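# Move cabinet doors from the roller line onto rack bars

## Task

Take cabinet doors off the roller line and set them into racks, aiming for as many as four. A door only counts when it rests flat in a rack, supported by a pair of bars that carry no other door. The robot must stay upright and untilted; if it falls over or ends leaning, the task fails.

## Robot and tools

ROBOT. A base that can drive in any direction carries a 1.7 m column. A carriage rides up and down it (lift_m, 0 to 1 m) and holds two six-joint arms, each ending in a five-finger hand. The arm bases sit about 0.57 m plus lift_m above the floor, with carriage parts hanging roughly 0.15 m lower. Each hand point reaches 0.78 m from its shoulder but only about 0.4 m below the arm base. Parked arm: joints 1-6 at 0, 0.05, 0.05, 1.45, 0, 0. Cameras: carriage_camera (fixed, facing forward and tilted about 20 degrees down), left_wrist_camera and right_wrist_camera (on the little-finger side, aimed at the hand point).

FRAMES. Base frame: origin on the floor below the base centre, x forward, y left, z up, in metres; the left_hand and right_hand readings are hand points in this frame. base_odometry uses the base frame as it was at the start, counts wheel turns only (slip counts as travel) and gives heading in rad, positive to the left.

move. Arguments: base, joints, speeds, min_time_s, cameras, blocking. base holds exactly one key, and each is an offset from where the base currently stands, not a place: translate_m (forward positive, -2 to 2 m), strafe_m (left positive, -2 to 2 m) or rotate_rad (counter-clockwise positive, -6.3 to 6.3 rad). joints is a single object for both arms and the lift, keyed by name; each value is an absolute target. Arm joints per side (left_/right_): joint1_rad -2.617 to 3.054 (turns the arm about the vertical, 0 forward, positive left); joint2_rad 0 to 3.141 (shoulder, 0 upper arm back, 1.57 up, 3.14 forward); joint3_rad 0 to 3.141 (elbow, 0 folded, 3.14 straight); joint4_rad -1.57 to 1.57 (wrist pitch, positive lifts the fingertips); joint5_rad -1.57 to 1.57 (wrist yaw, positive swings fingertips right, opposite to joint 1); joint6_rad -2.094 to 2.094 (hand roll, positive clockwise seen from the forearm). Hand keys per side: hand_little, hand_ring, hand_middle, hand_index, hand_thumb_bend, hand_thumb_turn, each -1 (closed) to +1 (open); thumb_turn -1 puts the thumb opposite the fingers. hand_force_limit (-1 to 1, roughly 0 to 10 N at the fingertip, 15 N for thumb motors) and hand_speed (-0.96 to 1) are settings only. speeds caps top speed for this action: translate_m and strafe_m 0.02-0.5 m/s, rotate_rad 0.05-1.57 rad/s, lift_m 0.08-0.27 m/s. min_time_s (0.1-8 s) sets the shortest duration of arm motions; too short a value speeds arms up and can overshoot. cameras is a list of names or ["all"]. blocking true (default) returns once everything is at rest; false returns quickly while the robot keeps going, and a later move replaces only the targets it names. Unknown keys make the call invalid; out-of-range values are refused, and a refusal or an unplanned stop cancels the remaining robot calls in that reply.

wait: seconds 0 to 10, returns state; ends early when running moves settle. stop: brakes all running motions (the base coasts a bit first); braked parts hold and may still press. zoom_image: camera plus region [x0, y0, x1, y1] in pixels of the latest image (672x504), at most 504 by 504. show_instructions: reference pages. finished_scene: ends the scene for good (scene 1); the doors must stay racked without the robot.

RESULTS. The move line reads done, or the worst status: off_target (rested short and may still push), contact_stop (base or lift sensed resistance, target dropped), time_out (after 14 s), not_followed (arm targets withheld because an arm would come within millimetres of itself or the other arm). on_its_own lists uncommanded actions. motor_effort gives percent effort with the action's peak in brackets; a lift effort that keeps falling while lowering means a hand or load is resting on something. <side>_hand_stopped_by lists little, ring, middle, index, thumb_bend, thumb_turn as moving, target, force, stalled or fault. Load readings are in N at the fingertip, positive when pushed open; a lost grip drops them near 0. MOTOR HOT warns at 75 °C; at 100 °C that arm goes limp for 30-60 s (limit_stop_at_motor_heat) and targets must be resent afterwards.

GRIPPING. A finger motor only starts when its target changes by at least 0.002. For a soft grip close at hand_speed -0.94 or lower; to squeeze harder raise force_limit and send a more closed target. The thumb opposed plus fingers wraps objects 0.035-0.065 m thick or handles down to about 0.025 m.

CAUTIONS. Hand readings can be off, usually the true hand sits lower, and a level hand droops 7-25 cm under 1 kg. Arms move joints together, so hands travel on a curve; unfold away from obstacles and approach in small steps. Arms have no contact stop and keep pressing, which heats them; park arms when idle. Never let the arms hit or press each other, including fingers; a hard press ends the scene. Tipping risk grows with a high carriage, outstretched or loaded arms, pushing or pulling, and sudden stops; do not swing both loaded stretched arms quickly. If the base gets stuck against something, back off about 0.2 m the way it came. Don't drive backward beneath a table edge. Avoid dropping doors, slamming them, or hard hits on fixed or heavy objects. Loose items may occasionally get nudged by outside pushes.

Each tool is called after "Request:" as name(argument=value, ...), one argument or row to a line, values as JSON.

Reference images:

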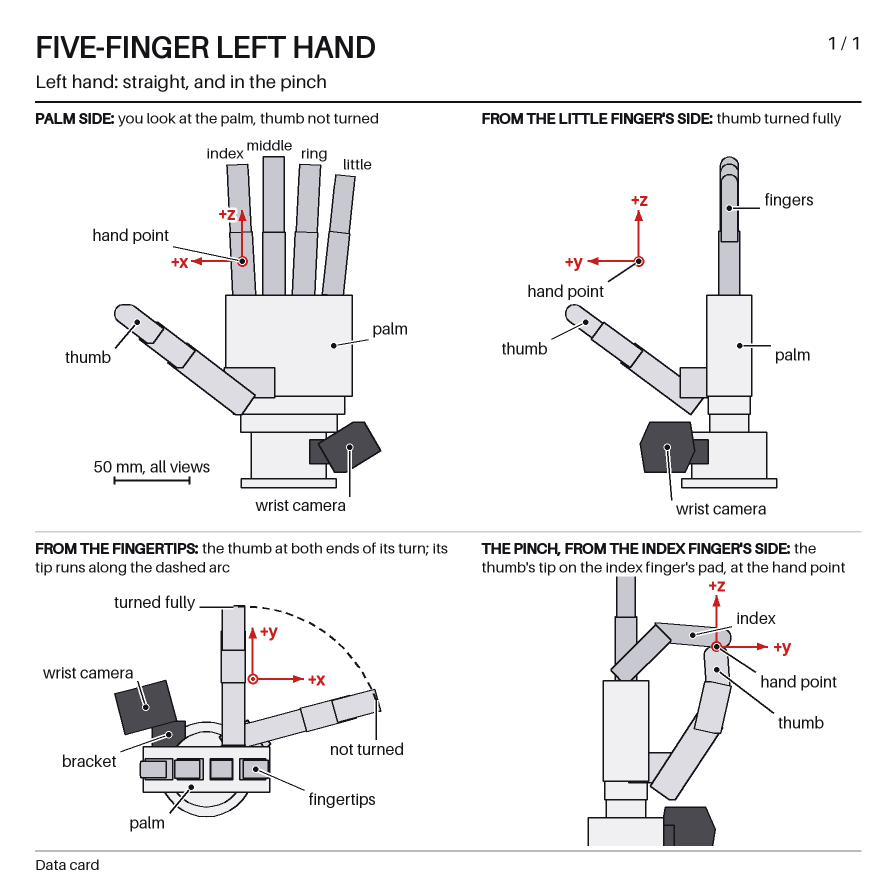

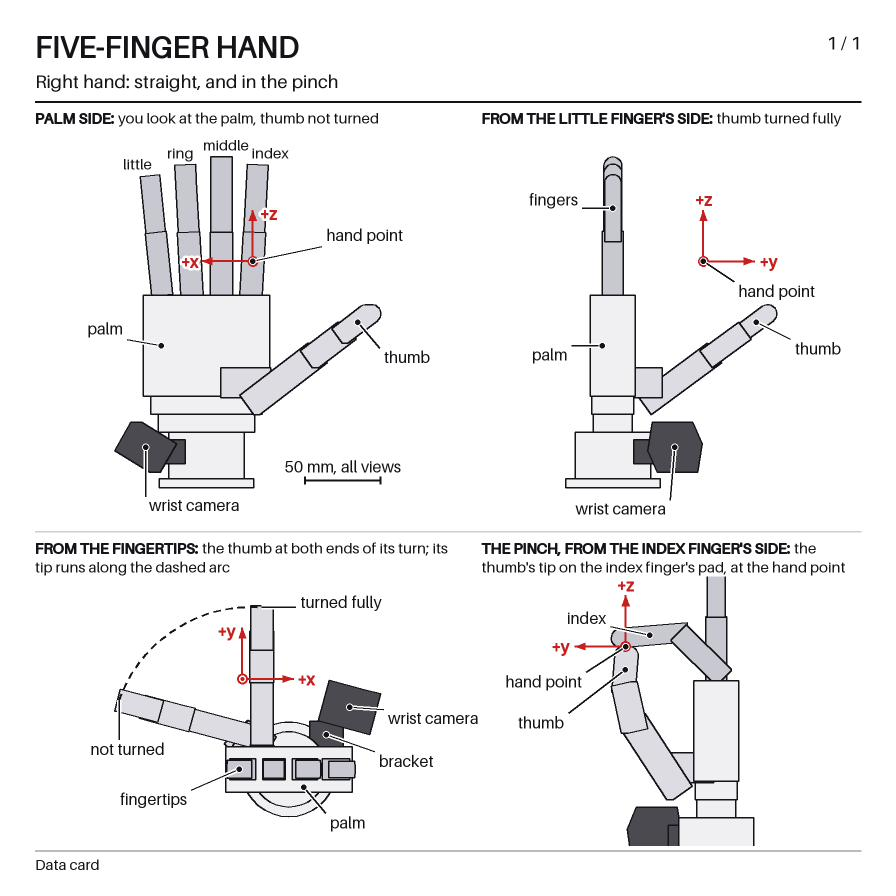

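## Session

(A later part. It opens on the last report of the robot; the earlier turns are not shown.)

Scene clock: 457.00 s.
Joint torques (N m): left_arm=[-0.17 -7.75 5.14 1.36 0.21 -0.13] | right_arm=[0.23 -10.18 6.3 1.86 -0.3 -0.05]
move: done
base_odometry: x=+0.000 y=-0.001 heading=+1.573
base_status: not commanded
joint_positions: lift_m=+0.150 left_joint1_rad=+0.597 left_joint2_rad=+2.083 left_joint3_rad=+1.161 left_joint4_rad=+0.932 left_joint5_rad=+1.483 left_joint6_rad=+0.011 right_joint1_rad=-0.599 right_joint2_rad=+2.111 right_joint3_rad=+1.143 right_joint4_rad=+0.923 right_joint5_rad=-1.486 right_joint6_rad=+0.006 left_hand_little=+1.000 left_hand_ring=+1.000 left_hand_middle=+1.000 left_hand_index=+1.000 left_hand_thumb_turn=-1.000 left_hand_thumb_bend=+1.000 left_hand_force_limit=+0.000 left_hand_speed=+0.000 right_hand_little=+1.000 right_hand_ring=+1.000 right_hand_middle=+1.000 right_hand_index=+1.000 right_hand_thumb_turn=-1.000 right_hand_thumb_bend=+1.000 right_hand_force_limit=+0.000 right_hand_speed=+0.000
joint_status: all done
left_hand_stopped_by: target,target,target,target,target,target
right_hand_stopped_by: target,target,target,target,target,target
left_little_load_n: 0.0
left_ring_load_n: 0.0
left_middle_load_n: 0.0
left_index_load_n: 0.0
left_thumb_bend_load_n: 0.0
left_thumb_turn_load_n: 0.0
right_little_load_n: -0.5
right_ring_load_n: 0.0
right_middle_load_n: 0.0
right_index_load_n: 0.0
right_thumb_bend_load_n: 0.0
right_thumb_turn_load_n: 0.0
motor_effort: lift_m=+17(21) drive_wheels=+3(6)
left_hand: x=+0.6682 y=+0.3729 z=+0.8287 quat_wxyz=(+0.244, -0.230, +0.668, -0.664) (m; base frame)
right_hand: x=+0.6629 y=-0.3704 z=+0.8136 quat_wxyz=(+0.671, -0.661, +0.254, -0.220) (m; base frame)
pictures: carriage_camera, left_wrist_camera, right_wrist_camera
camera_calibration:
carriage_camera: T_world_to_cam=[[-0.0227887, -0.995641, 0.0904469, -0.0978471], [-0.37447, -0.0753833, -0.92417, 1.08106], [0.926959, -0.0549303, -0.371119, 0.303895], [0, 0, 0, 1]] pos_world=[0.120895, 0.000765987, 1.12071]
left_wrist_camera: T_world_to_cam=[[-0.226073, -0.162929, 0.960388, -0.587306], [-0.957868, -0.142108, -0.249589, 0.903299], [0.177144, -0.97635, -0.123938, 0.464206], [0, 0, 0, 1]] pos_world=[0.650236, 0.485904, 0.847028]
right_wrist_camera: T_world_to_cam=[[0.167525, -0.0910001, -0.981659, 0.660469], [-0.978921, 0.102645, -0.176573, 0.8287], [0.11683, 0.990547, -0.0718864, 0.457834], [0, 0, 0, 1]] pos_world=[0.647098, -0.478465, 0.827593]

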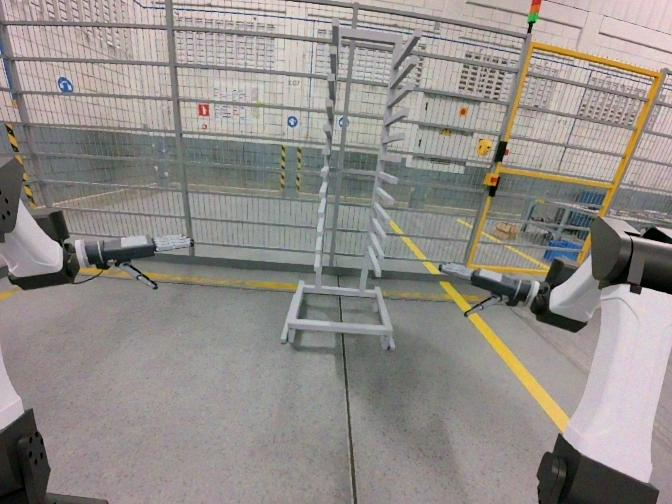

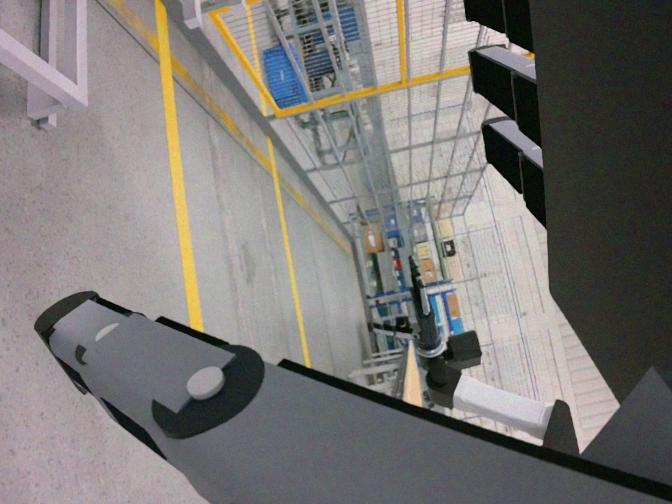

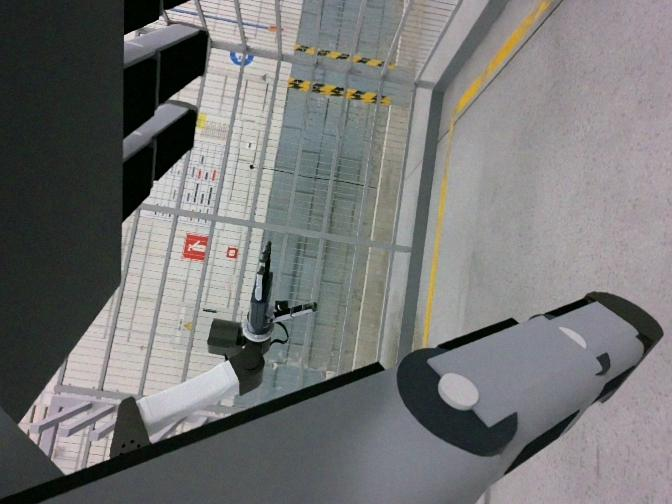

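Request:
move(
  base={"rotate_rad": -1.573},
  joints={"lift_m": 0.3, "left_joint1_rad": 0.85, "left_joint2_rad": 2.1, "left_joint3_rad": 1.1, "left_joint4_rad": 1.0, "left_joint5_rad": 1.5, "right_joint1_rad": -0.85, "right_joint2_rad": 2.1, "right_joint3_rad": 1.1, "right_joint4_rad": 1.0, "right_joint5_rad": -1.5},
)

Request:
move(
  base={"translate_m": 1.25},
  speeds={"translate_m": 0.35},
)

Request:
move(
  base={"strafe_m": -0.095},
  cameras=["all"],
)

Request:
zoom_image(
  camera="carriage_camera",
  region=[140, 220, 540, 504],
)

Scene clock: 518.97 s.
Joint torques (N m): left_arm=[-0.53 -8.03 4.7 1.26 0.19 -0.13] | right_arm=[0.65 -10.17 4.85 1.74 -0.22 -0.05]
move: done
base_odometry: x=+0.000 y=-0.001 heading=+0.000
base_status: done
joint_positions: lift_m=+0.300 left_joint1_rad=+0.849 left_joint2_rad=+2.088 left_joint3_rad=+1.114 left_joint4_rad=+0.989 left_joint5_rad=+1.488 left_joint6_rad=+0.011 right_joint1_rad=-0.854 right_joint2_rad=+2.112 right_joint3_rad=+1.106 right_joint4_rad=+0.982 right_joint5_rad=-1.491 right_joint6_rad=+0.006 left_hand_little=+1.000 left_hand_ring=+1.000 left_hand_middle=+1.000 left_hand_index=+1.000 left_hand_thumb_turn=-1.000 left_hand_thumb_bend=+1.000 left_hand_force_limit=+0.000 left_hand_speed=+0.000 right_hand_little=+1.000 right_hand_ring=+1.000 right_hand_middle=+1.000 right_hand_index=+1.000 right_hand_thumb_turn=-1.000 right_hand_thumb_bend=+1.000 right_hand_force_limit=+0.000 right_hand_speed=+0.000
joint_status: all done
left_hand_stopped_by: target,target,target,target,target,target
right_hand_stopped_by: target,target,target,target,target,target
left_little_load_n: 0.0
left_ring_load_n: 0.0
left_middle_load_n: 0.0
left_index_load_n: 0.0
left_thumb_bend_load_n: 0.0
left_thumb_turn_load_n: 0.0
right_little_load_n: 0.0
right_ring_load_n: 0.0
right_middle_load_n: 0.0
right_index_load_n: 0.0
right_thumb_bend_load_n: 0.0
right_thumb_turn_load_n: 0.0
motor_effort: lift_m=+18(27) drive_wheels=+5(12)
left_hand: x=+0.6319 y=+0.4766 z=+0.9681 quat_wxyz=(+0.326, -0.310, +0.635, -0.628) (m; base frame)
right_hand: x=+0.6285 y=-0.4752 z=+0.9573 quat_wxyz=(+0.636, -0.627, +0.328, -0.308) (m; base frame)
pictures: none

Scene clock: 524.23 s.
Joint torques (N m): left_arm=[-0.53 -8.08 4.68 1.26 0.18 -0.12] | right_arm=[0.77 -10.14 5 1.74 -0.21 -0.05]
move: done
base_odometry: x=+1.250 y=-0.002 heading=-0.001
base_status: done
joint_positions: lift_m=+0.300 left_joint1_rad=+0.850 left_joint2_rad=+2.088 left_joint3_rad=+1.114 left_joint4_rad=+0.989 left_joint5_rad=+1.488 left_joint6_rad=+0.011 right_joint1_rad=-0.854 right_joint2_rad=+2.112 right_joint3_rad=+1.106 right_joint4_rad=+0.982 right_joint5_rad=-1.491 right_joint6_rad=+0.006 left_hand_little=+1.000 left_hand_ring=+1.000 left_hand_middle=+1.000 left_hand_index=+1.000 left_hand_thumb_turn=-1.000 left_hand_thumb_bend=+1.000 left_hand_force_limit=+0.000 left_hand_speed=+0.000 right_hand_little=+1.000 right_hand_ring=+1.000 right_hand_middle=+1.000 right_hand_index=+1.000 right_hand_thumb_turn=-1.000 right_hand_thumb_bend=+1.000 right_hand_force_limit=+0.000 right_hand_speed=+0.000
joint_status: not commanded
left_hand_stopped_by: target,target,target,target,target,target
right_hand_stopped_by: target,target,target,target,target,target
left_little_load_n: 0.0
left_ring_load_n: 0.0
left_middle_load_n: 0.0
left_index_load_n: 0.0
left_thumb_bend_load_n: 0.0
left_thumb_turn_load_n: 0.0
right_little_load_n: 0.0
right_ring_load_n: 0.0
right_middle_load_n: 0.0
right_index_load_n: 0.0
right_thumb_bend_load_n: 0.0
right_thumb_turn_load_n: 0.0
motor_effort: lift_m=+18(18) drive_wheels=-4(16)
left_hand: x=+0.6318 y=+0.4767 z=+0.9681 quat_wxyz=(+0.326, -0.310, +0.635, -0.628) (m; base frame)
right_hand: x=+0.6284 y=-0.4753 z=+0.9573 quat_wxyz=(+0.636, -0.627, +0.328, -0.308) (m; base frame)
pictures: none

Scene clock: 525.77 s.
Joint torques (N m): left_arm=[-0.5 -8.05 4.71 1.26 0.18 -0.12] | right_arm=[0.59 -10.15 4.98 1.74 -0.21 -0.05]
move: done
base_odometry: x=+1.251 y=-0.097 heading=+0.000
base_status: done
joint_positions: lift_m=+0.300 left_joint1_rad=+0.848 left_joint2_rad=+2.088 left_joint3_rad=+1.114 left_joint4_rad=+0.989 left_joint5_rad=+1.488 left_joint6_rad=+0.011 right_joint1_rad=-0.854 right_joint2_rad=+2.112 right_joint3_rad=+1.105 right_joint4_rad=+0.982 right_joint5_rad=-1.491 right_joint6_rad=+0.006 left_hand_little=+1.000 left_hand_ring=+1.000 left_hand_middle=+1.000 left_hand_index=+1.000 left_hand_thumb_turn=-1.000 left_hand_thumb_bend=+1.000 left_hand_force_limit=+0.000 left_hand_speed=+0.000 right_hand_little=+1.000 right_hand_ring=+1.000 right_hand_middle=+1.000 right_hand_index=+1.000 right_hand_thumb_turn=-1.000 right_hand_thumb_bend=+1.000 right_hand_force_limit=+0.000 right_hand_speed=+0.000
joint_status: not commanded
left_hand_stopped_by: target,target,target,target,target,target
right_hand_stopped_by: target,target,target,target,target,target
left_little_load_n: 0.0
left_ring_load_n: 0.0
left_middle_load_n: 0.0
left_index_load_n: 0.0
left_thumb_bend_load_n: 0.0
left_thumb_turn_load_n: 0.0
right_little_load_n: -0.5
right_ring_load_n: 0.0
right_middle_load_n: 0.0
right_index_load_n: 0.0
right_thumb_bend_load_n: 0.0
right_thumb_turn_load_n: 0.0
motor_effort: lift_m=+18(18) drive_wheels=-1(9)
left_hand: x=+0.6320 y=+0.4760 z=+0.9681 quat_wxyz=(+0.325, -0.309, +0.636, -0.628) (m; base frame)
right_hand: x=+0.6283 y=-0.4751 z=+0.9571 quat_wxyz=(+0.636, -0.627, +0.328, -0.308) (m; base frame)
pictures: carriage_camera, left_wrist_camera, right_wrist_camera
camera_calibration:
carriage_camera: T_world_to_cam=[[-0.0227887, -0.995641, 0.0904469, -0.111396], [-0.37447, -0.0753833, -0.92417, 1.2195], [0.926959, -0.0549303, -0.371119, 0.359488], [0, 0, 0, 1]] pos_world=[0.120895, 0.000765987, 1.27051]
left_wrist_camera: T_world_to_cam=[[-0.182509, -0.216342, 0.959107, -0.713441], [-0.893657, -0.370244, -0.253569, 0.989902], [0.409961, -0.903391, -0.125762, 0.408425], [0, 0, 0, 1]] pos_world=[0.586985, 0.581125, 0.98664]
right_wrist_camera: T_world_to_cam=[[0.152789, -0.144125, -0.977693, 0.777856], [-0.920653, 0.338863, -0.193828, 0.923101], [0.35924, 0.929731, -0.0809149, 0.403366], [0, 0, 0, 1]] pos_world=[0.586102, -0.575718, 0.972066]

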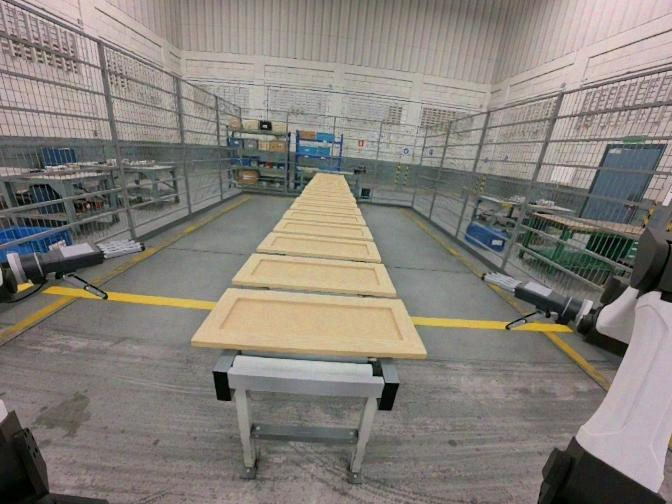

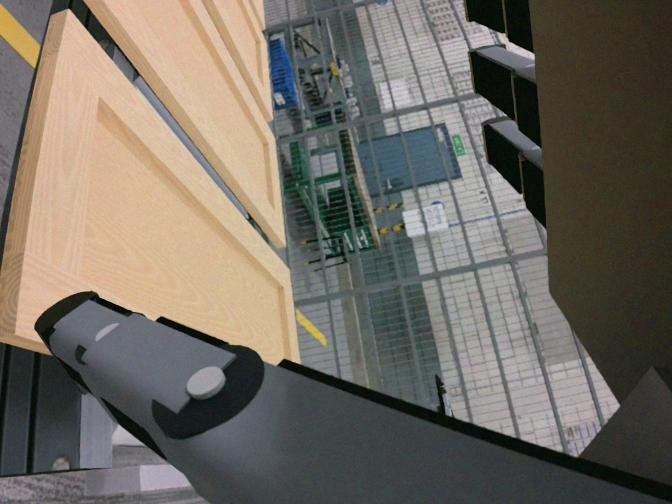

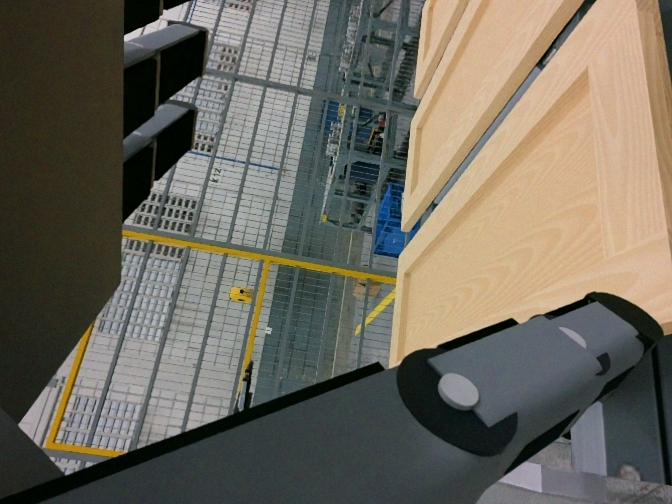

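Scaled by 1.260 from the camera's 672x504 image, which has a finer 960x720 frame.

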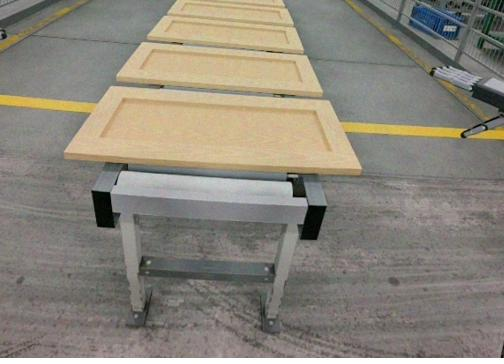

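Request:
move(
  base={"translate_m": 0.142},
  joints={"right_joint3_rad": 1.155, "right_joint4_rad": 0.975, "right_hand_thumb_turn": -1, "right_joint1_rad": -0.85, "right_joint2_rad": 2.1, "right_joint5_rad": -1.5},
  speeds={"translate_m": 0.2},
)

Request:
move(
  base={"strafe_m": 0.013},
  joints={"lift_m": 0.05},
  cameras=["all"],
)

Request:
zoom_image(
  camera="carriage_camera",
  region=[0, 180, 504, 504],
)

Scene clock: 607.13 s.
Joint torques (N m): left_arm=[-0.24 -8.05 4.7 1.26 0.17 -0.12] | right_arm=[0.51 -10.24 7.87 1.47 -0.19 -0.05]
move: done
base_odometry: x=+1.393 y=-0.097 heading=-0.001
base_status: done
joint_positions: lift_m=+0.300 left_joint1_rad=+0.848 left_joint2_rad=+2.088 left_joint3_rad=+1.114 left_joint4_rad=+0.989 left_joint5_rad=+1.489 left_joint6_rad=+0.011 right_joint1_rad=-0.852 right_joint2_rad=+2.112 right_joint3_rad=+1.132 right_joint4_rad=+0.980 right_joint5_rad=-1.492 right_joint6_rad=+0.006 left_hand_little=+1.000 left_hand_ring=+1.000 left_hand_middle=+1.000 left_hand_index=+1.000 left_hand_thumb_turn=-1.000 left_hand_thumb_bend=+1.000 left_hand_force_limit=+0.000 left_hand_speed=+0.000 right_hand_little=+1.000 right_hand_ring=+1.000 right_hand_middle=+1.000 right_hand_index=+1.000 right_hand_thumb_turn=-1.000 right_hand_thumb_bend=+1.000 right_hand_force_limit=+0.000 right_hand_speed=+0.000
joint_status: all done
left_hand_stopped_by: target,target,target,target,target,target
right_hand_stopped_by: target,target,target,target,target,target
left_little_load_n: 0.0
left_ring_load_n: 0.0
left_middle_load_n: 0.0
left_index_load_n: 0.0
left_thumb_bend_load_n: 0.0
left_thumb_turn_load_n: 0.0
right_little_load_n: 0.0
right_ring_load_n: 0.0
right_middle_load_n: 0.0
right_index_load_n: 0.0
right_thumb_bend_load_n: 0.0
right_thumb_turn_load_n: 0.0
motor_effort: lift_m=+18(18) drive_wheels=-3(9)
left_hand: x=+0.6321 y=+0.4756 z=+0.9681 quat_wxyz=(+0.325, -0.309, +0.636, -0.628) (m; base frame)
right_hand: x=+0.6327 y=-0.4788 z=+0.9636 quat_wxyz=(+0.633, -0.631, +0.319, -0.315) (m; base frame)
pictures: none

Scene clock: 608.67 s.
Joint torques (N m): left_arm=[-0.31 -7.9 5.27 1.2 0.17 -0.12] | right_arm=[0.24 -10.26 7.1 1.57 -0.19 -0.05]
move: done
base_odometry: x=+1.393 y=-0.085 heading=-0.001
base_status: done
joint_positions: lift_m=+0.050 left_joint1_rad=+0.848 left_joint2_rad=+2.088 left_joint3_rad=+1.107 left_joint4_rad=+0.995 left_joint5_rad=+1.489 left_joint6_rad=+0.010 right_joint1_rad=-0.850 right_joint2_rad=+2.112 right_joint3_rad=+1.139 right_joint4_rad=+0.971 right_joint5_rad=-1.492 right_joint6_rad=+0.006 left_hand_little=+1.000 left_hand_ring=+1.000 left_hand_middle=+1.000 left_hand_index=+1.000 left_hand_thumb_turn=-1.000 left_hand_thumb_bend=+1.000 left_hand_force_limit=+0.000 left_hand_speed=+0.000 right_hand_little=+1.000 right_hand_ring=+1.000 right_hand_middle=+1.000 right_hand_index=+1.000 right_hand_thumb_turn=-1.000 right_hand_thumb_bend=+1.000 right_hand_force_limit=+0.000 right_hand_speed=+0.000
joint_status: all done
left_hand_stopped_by: target,target,target,target,target,target
right_hand_stopped_by: target,target,target,target,target,target
left_little_load_n: 0.0
left_ring_load_n: 0.0
left_middle_load_n: 0.0
left_index_load_n: -0.5
left_thumb_bend_load_n: 0.0
left_thumb_turn_load_n: 0.0
right_little_load_n: 0.0
right_ring_load_n: 0.0
right_middle_load_n: 0.0
right_index_load_n: 0.0
right_thumb_bend_load_n: 0.0
right_thumb_turn_load_n: 0.0
motor_effort: lift_m=+16(19) drive_wheels=+2(7)
left_hand: x=+0.6311 y=+0.4750 z=+0.7171 quat_wxyz=(+0.325, -0.309, +0.635, -0.629) (m; base frame)
right_hand: x=+0.6337 y=-0.4791 z=+0.7151 quat_wxyz=(+0.633, -0.631, +0.319, -0.314) (m; base frame)
pictures: carriage_camera, left_wrist_camera, right_wrist_camera
camera_calibration:
carriage_camera: T_world_to_cam=[[-0.0227887, -0.995641, 0.0904469, -0.0888205], [-0.37447, -0.0753833, -0.92417, 0.988824], [0.926959, -0.0549303, -0.371119, 0.266857], [0, 0, 0, 1]] pos_world=[0.120895, 0.000765987, 1.02091]
left_wrist_camera: T_world_to_cam=[[-0.18173, -0.215129, 0.959528, -0.474535], [-0.894183, -0.369855, -0.252276, 0.924303], [0.409158, -0.90384, -0.125151, 0.376561], [0, 0, 0, 1]] pos_world=[0.586186, 0.580123, 0.735636]
right_wrist_camera: T_world_to_cam=[[0.168352, -0.160467, -0.972578, 0.518472], [-0.918977, 0.331354, -0.213744, 0.892045], [0.356566, 0.929761, -0.0916816, 0.394937], [0, 0, 0, 1]] pos_world=[0.591662, -0.579581, 0.731133]

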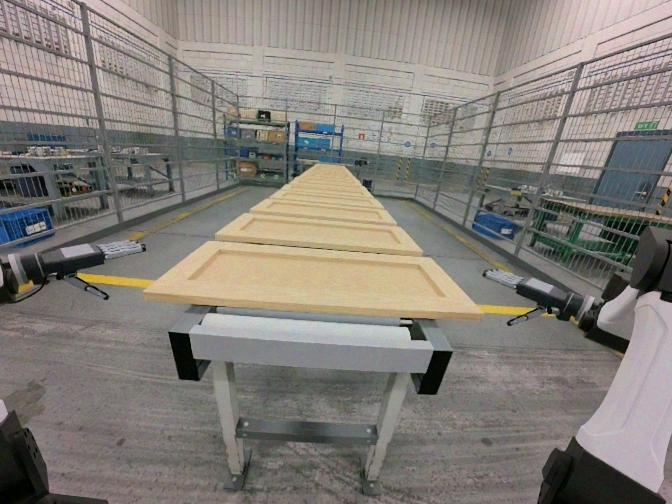

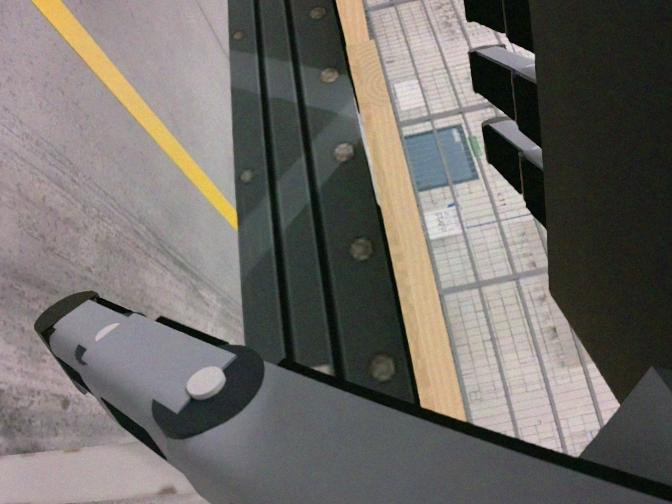

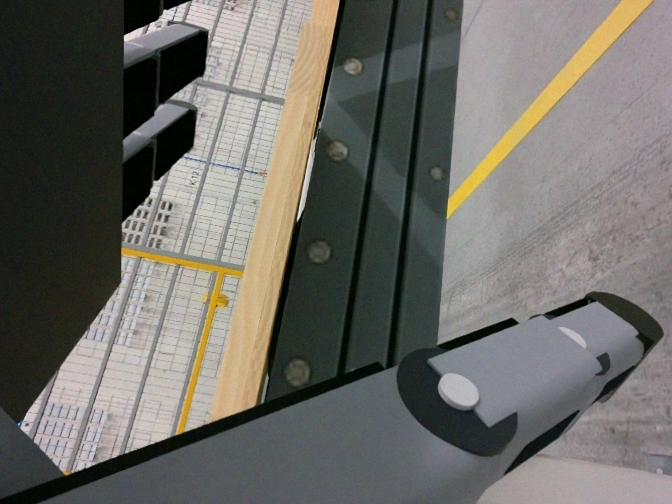

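Scaled by 1.000.

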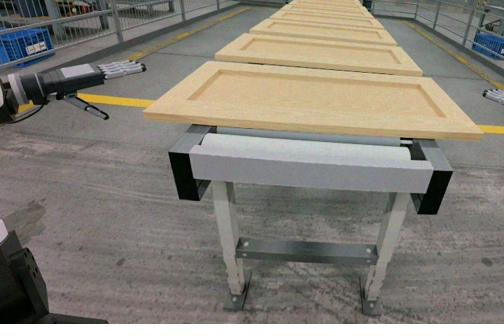

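Request:
move(
  joints={"left_joint1_rad": 0.43, "left_joint5_rad": 1.43, "right_joint1_rad": -0.43, "right_joint5_rad": -1.43},
  min_time_s=3,
  cameras=["all"],
)

Request:
zoom_image(
  camera="carriage_camera",
  region=[60, 200, 560, 340],
)

Scene clock: 633.60 s.
Joint torques (N m): left_arm=[-1.25 -8.05 5.31 1.23 -0.11 -0.12] | right_arm=[0.84 -10.33 7.16 1.61 0.08 -0.05]
move: done
base_odometry: x=+1.393 y=-0.085 heading=-0.001
base_status: not commanded
joint_positions: lift_m=+0.050 left_joint1_rad=+0.439 left_joint2_rad=+2.088 left_joint3_rad=+1.107 left_joint4_rad=+0.995 left_joint5_rad=+1.446 left_joint6_rad=+0.010 right_joint1_rad=-0.437 right_joint2_rad=+2.112 right_joint3_rad=+1.139 right_joint4_rad=+0.971 right_joint5_rad=-1.443 right_joint6_rad=+0.006 left_hand_little=+1.000 left_hand_ring=+1.000 left_hand_middle=+1.000 left_hand_index=+1.000 left_hand_thumb_turn=-1.000 left_hand_thumb_bend=+1.000 left_hand_force_limit=+0.000 left_hand_speed=+0.000 right_hand_little=+1.000 right_hand_ring=+1.000 right_hand_middle=+1.000 right_hand_index=+1.000 right_hand_thumb_turn=-1.000 right_hand_thumb_bend=+1.000 right_hand_force_limit=+0.000 right_hand_speed=+0.000
joint_status: all done
left_hand_stopped_by: target,target,target,target,target,target
right_hand_stopped_by: target,target,target,target,target,target
left_little_load_n: 0.0
left_ring_load_n: 0.0
left_middle_load_n: 0.0
left_index_load_n: 0.0
left_thumb_bend_load_n: 0.0
left_thumb_turn_load_n: 0.0
right_little_load_n: 0.0
right_ring_load_n: 0.0
right_middle_load_n: 0.0
right_index_load_n: 0.0
right_thumb_bend_load_n: 0.0
right_thumb_turn_load_n: 0.0
motor_effort: lift_m=+16(16) drive_wheels=+4(5)
left_hand: x=+0.6721 y=+0.3010 z=+0.7172 quat_wxyz=(+0.205, -0.188, +0.681, -0.677) (m; base frame)
right_hand: x=+0.6773 y=-0.3026 z=+0.7151 quat_wxyz=(+0.680, -0.678, +0.200, -0.195) (m; base frame)
pictures: carriage_camera, left_wrist_camera, right_wrist_camera
camera_calibration:
carriage_camera: T_world_to_cam=[[-0.0227887, -0.995641, 0.0904469, -0.0888205], [-0.37447, -0.0753833, -0.92417, 0.988824], [0.926959, -0.0549303, -0.371119, 0.266857], [0, 0, 0, 1]] pos_world=[0.120895, 0.000765987, 1.02091]
left_wrist_camera: T_world_to_cam=[[-0.24697, -0.135214, 0.959543, -0.484771], [-0.967286, -0.0248721, -0.252467, 0.842105], [0.058003, -0.990504, -0.124648, 0.464292], [0, 0, 0, 1]] pos_world=[0.667902, 0.41528, 0.735636]
right_wrist_camera: T_world_to_cam=[[0.214432, -0.0901311, -0.972572, 0.529525], [-0.976736, -0.0174783, -0.21373, 0.807121], [0.00226483, 0.995777, -0.0917822, 0.475313], [0, 0, 0, 1]] pos_world=[0.673721, -0.411471, 0.731132]

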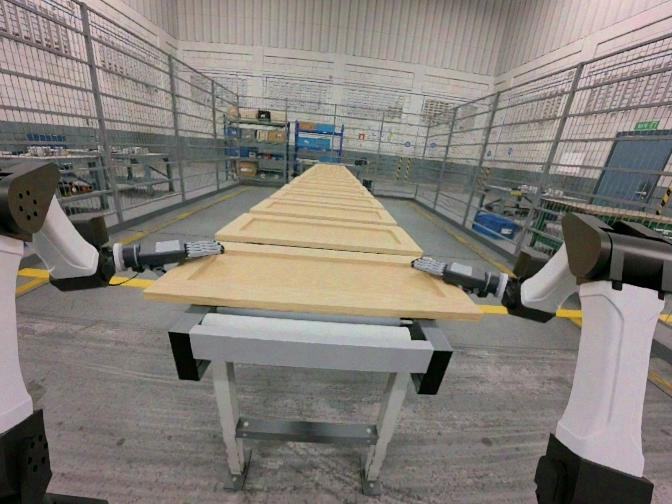

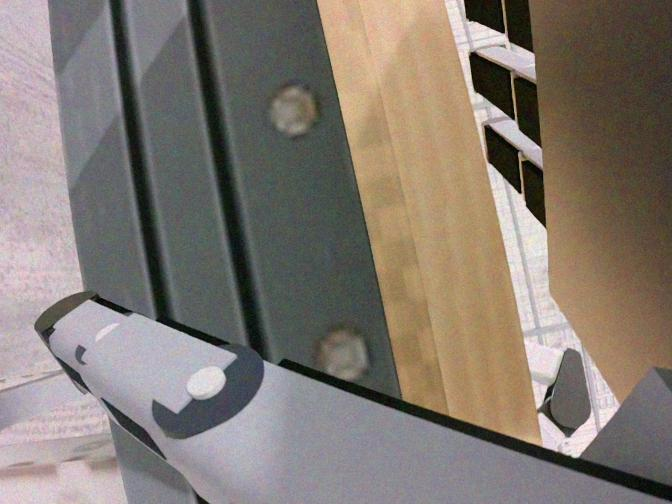

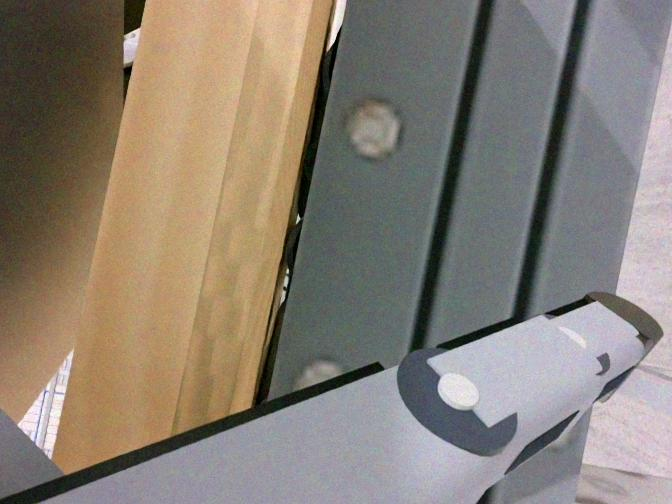

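Scaled by 1.008 from the camera's 672x504 image, which has a finer 960x720 frame.

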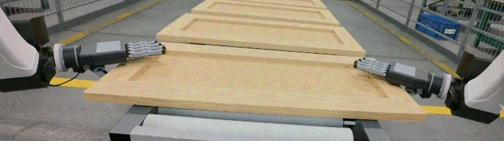

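Request:
move(
  joints={"lift_m": 0.027},
  speeds={"lift_m": 0.08},
  cameras=["all"],
)

Request:
zoom_image(
  camera="left_wrist_camera",
  region=[300, 0, 672, 504],
)

Scene clock: 650.10 s.
Joint torques (N m): left_arm=[-1.35 -7.23 4.93 0.91 -0.1 0.19] | right_arm=[0.84 -8.66 5.98 1.35 0.18 -0.17]
move: done
base_odometry: x=+1.393 y=-0.085 heading=-0.001
base_status: not commanded
joint_positions: lift_m=+0.028 left_joint1_rad=+0.439 left_joint2_rad=+2.078 left_joint3_rad=+1.112 left_joint4_rad=+1.024 left_joint5_rad=+1.445 left_joint6_rad=-0.024 right_joint1_rad=-0.437 right_joint2_rad=+2.094 right_joint3_rad=+1.152 right_joint4_rad=+0.993 right_joint5_rad=-1.445 right_joint6_rad=+0.018 left_hand_little=+1.000 left_hand_ring=+1.000 left_hand_middle=+1.000 left_hand_index=+1.000 left_hand_thumb_turn=-1.000 left_hand_thumb_bend=+1.000 left_hand_force_limit=+0.000 left_hand_speed=+0.000 right_hand_little=+1.000 right_hand_ring=+1.000 right_hand_middle=+1.000 right_hand_index=+1.000 right_hand_thumb_turn=-1.000 right_hand_thumb_bend=+1.000 right_hand_force_limit=+0.000 right_hand_speed=+0.000
joint_status: all done
left_hand_stopped_by: target,target,target,target,target,target
right_hand_stopped_by: target,target,target,target,target,target
left_little_load_n: 0.0
left_ring_load_n: 0.0
left_middle_load_n: 0.0
left_index_load_n: 0.0
left_thumb_bend_load_n: 0.0
left_thumb_turn_load_n: 0.5
right_little_load_n: 0.0
right_ring_load_n: 0.0
right_middle_load_n: 0.0
right_index_load_n: -0.5
right_thumb_bend_load_n: 0.0
right_thumb_turn_load_n: 0.5
motor_effort: lift_m=+13(17) drive_wheels=+4(5)
left_hand: x=+0.6730 y=+0.3011 z=+0.7029 quat_wxyz=(+0.209, -0.185, +0.680, -0.678) (m; base frame)
right_hand: x=+0.6799 y=-0.3037 z=+0.7046 quat_wxyz=(+0.678, -0.680, +0.185, -0.208) (m; base frame)
pictures: carriage_camera, left_wrist_camera, right_wrist_camera
camera_calibration:
carriage_camera: T_world_to_cam=[[-0.0227887, -0.995641, 0.0904469, -0.0867764], [-0.37447, -0.0753833, -0.92417, 0.967937], [0.926959, -0.0549303, -0.371119, 0.25847], [0, 0, 0, 1]] pos_world=[0.120895, 0.000765987, 0.99831]
left_wrist_camera: T_world_to_cam=[[-0.257498, -0.135868, 0.956679, -0.461541], [-0.964387, -0.0257894, -0.263236, 0.845296], [0.0604376, -0.990391, -0.124389, 0.460719], [0, 0, 0, 1]] pos_world=[0.668502, 0.415383, 0.721366]
right_wrist_camera: T_world_to_cam=[[0.250763, -0.104866, -0.962352, 0.482419], [-0.968043, -0.0237701, -0.249655, 0.824988], [0.00330505, 0.994202, -0.107475, 0.485357], [0, 0, 0, 1]] pos_world=[0.676047, -0.412344, 0.722383]

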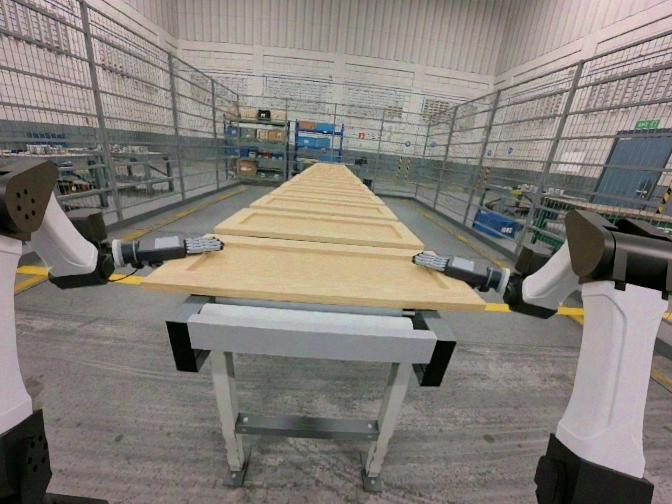

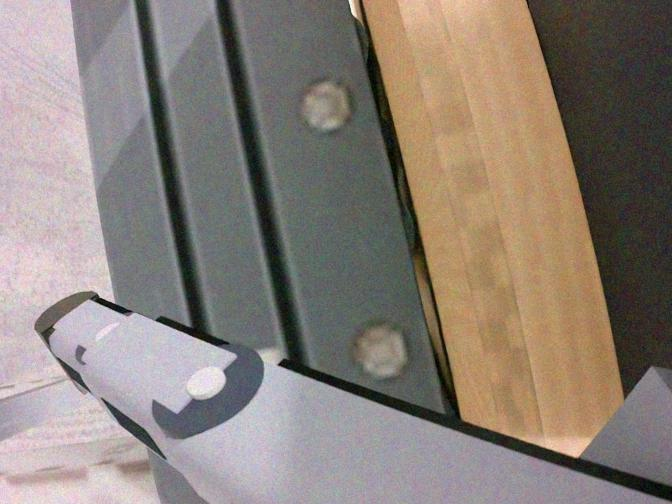

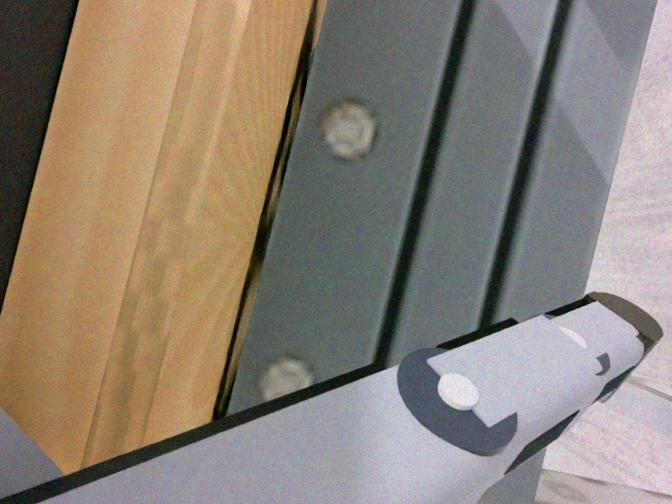

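Scaled by 1.000.

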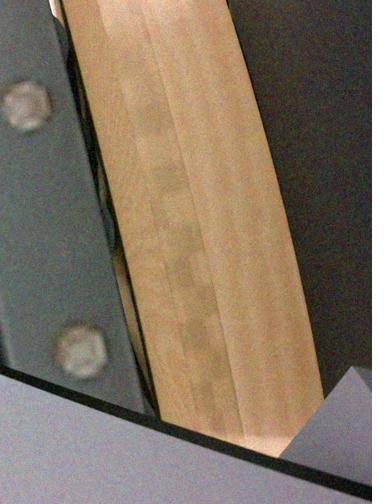

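Request:
move(
  joints={"lift_m": 0.035, "left_hand_speed": -0.5, "right_hand_speed": -0.5, "left_hand_thumb_bend": 0.15, "right_hand_thumb_bend": 0.15},
  cameras=["left_wrist_camera", "right_wrist_camera"],
)

Request:
move(
  joints={"left_hand_speed": -0.9, "right_hand_speed": -0.9, "left_hand_force_limit": 0.5, "right_hand_force_limit": 0.5, "left_hand_thumb_bend": -1, "right_hand_thumb_bend": -1},
  cameras=["all"],
)

Scene clock: 665.03 s.
Joint torques (N m): left_arm=[-1.25 -7.51 4.96 1.03 -0.11 0.07] | right_arm=[0.83 -9.2 5.96 1.51 0.08 -0.05]
move: done
base_odometry: x=+1.393 y=-0.085 heading=-0.001
base_status: not commanded
joint_positions: lift_m=+0.035 left_joint1_rad=+0.439 left_joint2_rad=+2.082 left_joint3_rad=+1.111 left_joint4_rad=+1.013 left_joint5_rad=+1.444 left_joint6_rad=-0.011 right_joint1_rad=-0.437 right_joint2_rad=+2.100 right_joint3_rad=+1.152 right_joint4_rad=+0.980 right_joint5_rad=-1.441 right_joint6_rad=+0.007 left_hand_little=+1.000 left_hand_ring=+1.000 left_hand_middle=+1.000 left_hand_index=+1.000 left_hand_thumb_turn=-1.000 left_hand_thumb_bend=+0.150 left_hand_force_limit=+0.000 left_hand_speed=-0.500 right_hand_little=+1.000 right_hand_ring=+1.000 right_hand_middle=+1.000 right_hand_index=+1.000 right_hand_thumb_turn=-1.000 right_hand_thumb_bend=+0.150 right_hand_force_limit=+0.000 right_hand_speed=-0.500
joint_status: all done
left_hand_stopped_by: target,target,target,target,target,target
right_hand_stopped_by: target,target,target,target,target,target
left_little_load_n: 0.0
left_ring_load_n: 0.0
left_middle_load_n: 0.0
left_index_load_n: 0.0
left_thumb_bend_load_n: 0.0
left_thumb_turn_load_n: 0.0
right_little_load_n: 0.0
right_ring_load_n: 0.0
right_middle_load_n: 0.0
right_index_load_n: 0.0
right_thumb_bend_load_n: 0.0
right_thumb_turn_load_n: 0.0
motor_effort: lift_m=+18(22) drive_wheels=+4(4)
left_hand: x=+0.6733 y=+0.3014 z=+0.7073 quat_wxyz=(+0.209, -0.186, +0.680, -0.678) (m; base frame)
right_hand: x=+0.6805 y=-0.3041 z=+0.7084 quat_wxyz=(+0.678, -0.680, +0.189, -0.206) (m; base frame)
pictures: left_wrist_camera, right_wrist_camera
camera_calibration:
left_wrist_camera: T_world_to_cam=[[-0.255236, -0.136917, 0.957135, -0.467195], [-0.964929, -0.0267661, -0.261143, 0.84583], [0.0613738, -0.990221, -0.125284, 0.461426], [0, 0, 0, 1]] pos_world=[0.668601, 0.415586, 0.725861]
right_wrist_camera: T_world_to_cam=[[0.243172, -0.10366, -0.964428, 0.492808], [-0.969962, -0.0194475, -0.242477, 0.824042], [0.00637953, 0.994423, -0.105276, 0.48255], [0, 0, 0, 1]] pos_world=[0.676374, -0.412748, 0.72589]

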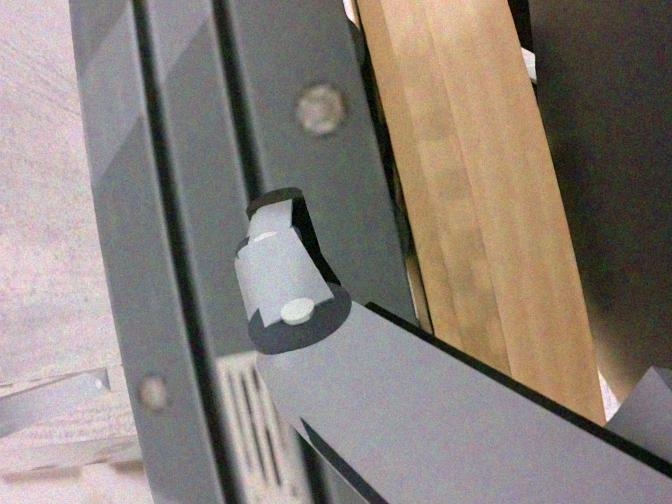

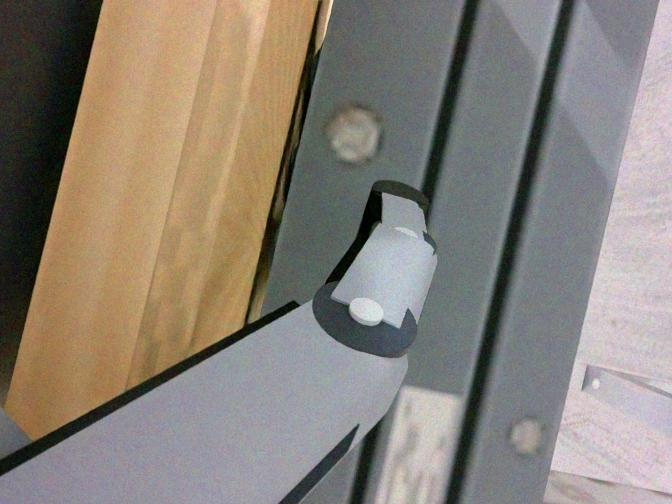

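Scene clock: 669.87 s.
Joint torques (N m): left_arm=[-1.24 -7.83 4.96 1.13 -0.08 -0.05] | right_arm=[0.87 -9.55 5.96 1.6 0.07 0.07]
move: off_target
base_odometry: x=+1.393 y=-0.085 heading=-0.001
base_status: not commanded
joint_positions: lift_m=+0.035 left_joint1_rad=+0.439 left_joint2_rad=+2.086 left_joint3_rad=+1.111 left_joint4_rad=+1.005 left_joint5_rad=+1.443 left_joint6_rad=+0.002 right_joint1_rad=-0.437 right_joint2_rad=+2.103 right_joint3_rad=+1.152 right_joint4_rad=+0.972 right_joint5_rad=-1.441 right_joint6_rad=-0.005 left_hand_little=+1.000 left_hand_ring=+1.000 left_hand_middle=+1.000 left_hand_index=+1.000 left_hand_thumb_turn=-1.000 left_hand_thumb_bend=-0.378 left_hand_force_limit=+0.500 left_hand_speed=-0.900 right_hand_little=+1.000 right_hand_ring=+1.000 right_hand_middle=+1.000 right_hand_index=+1.000 right_hand_thumb_turn=-1.000 right_hand_thumb_bend=-0.367 right_hand_force_limit=+0.500 right_hand_speed=-0.900
joint_status: left_hand_thumb_bend off_target (ended at -0.378, target -1.000); right_hand_thumb_bend off_target (ended at -0.367, target -1.000); the others done
left_hand_stopped_by: target,target,target,target,force,target
right_hand_stopped_by: target,target,target,target,force,target
left_little_load_n: -0.5
left_ring_load_n: -0.5
left_middle_load_n: 0.0
left_index_load_n: 0.0
left_thumb_bend_load_n: 11.0
left_thumb_turn_load_n: 1.5
right_little_load_n: 0.0
right_ring_load_n: -0.5
right_middle_load_n: 0.0
right_index_load_n: 0.0
right_thumb_bend_load_n: 10.0
right_thumb_turn_load_n: 2.0
motor_effort: lift_m=+18(19) drive_wheels=+2(5)
left_hand: x=+0.6737 y=+0.3017 z=+0.7049 quat_wxyz=(+0.209, -0.186, +0.681, -0.677) (m; base frame)
right_hand: x=+0.6808 y=-0.3043 z=+0.7062 quat_wxyz=(+0.677, -0.681, +0.188, -0.207) (m; base frame)
pictures: carriage_camera, left_wrist_camera, right_wrist_camera
camera_calibration:
carriage_camera: T_world_to_cam=[[-0.0227887, -0.995641, 0.0904469, -0.0874276], [-0.37447, -0.0753833, -0.92417, 0.974591], [0.926959, -0.0549303, -0.371119, 0.261142], [0, 0, 0, 1]] pos_world=[0.120895, 0.000765987, 1.00551]
left_wrist_camera: T_world_to_cam=[[-0.255315, -0.138988, 0.956816, -0.463828], [-0.964831, -0.0274246, -0.261437, 0.845974], [0.0625768, -0.989914, -0.127098, 0.461813], [0, 0, 0, 1]] pos_world=[0.668901, 0.41589, 0.723662]
right_wrist_camera: T_world_to_cam=[[0.243774, -0.105712, -0.964054, 0.489278], [-0.969811, -0.0199365, -0.243043, 0.823849], [0.00647277, 0.994197, -0.107381, 0.4839], [0, 0, 0, 1]] pos_world=[0.676573, -0.412945, 0.723882]

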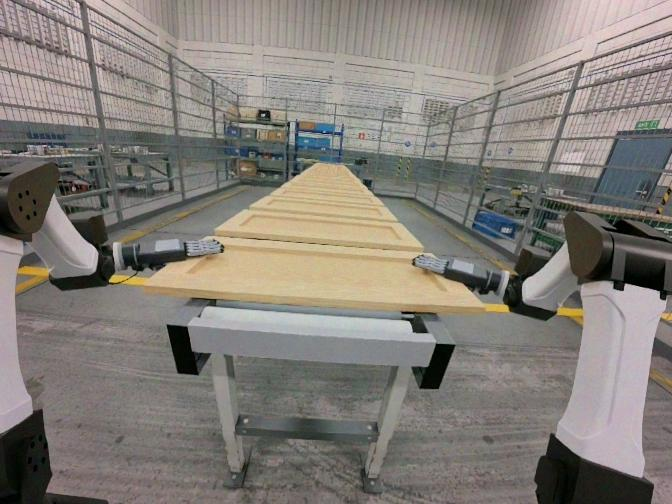

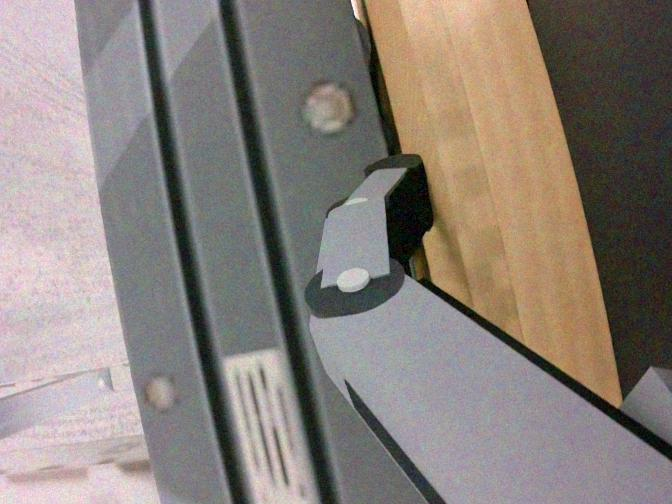

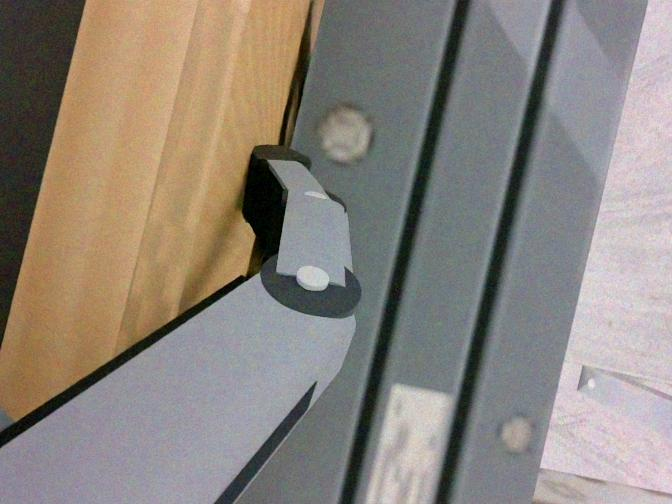

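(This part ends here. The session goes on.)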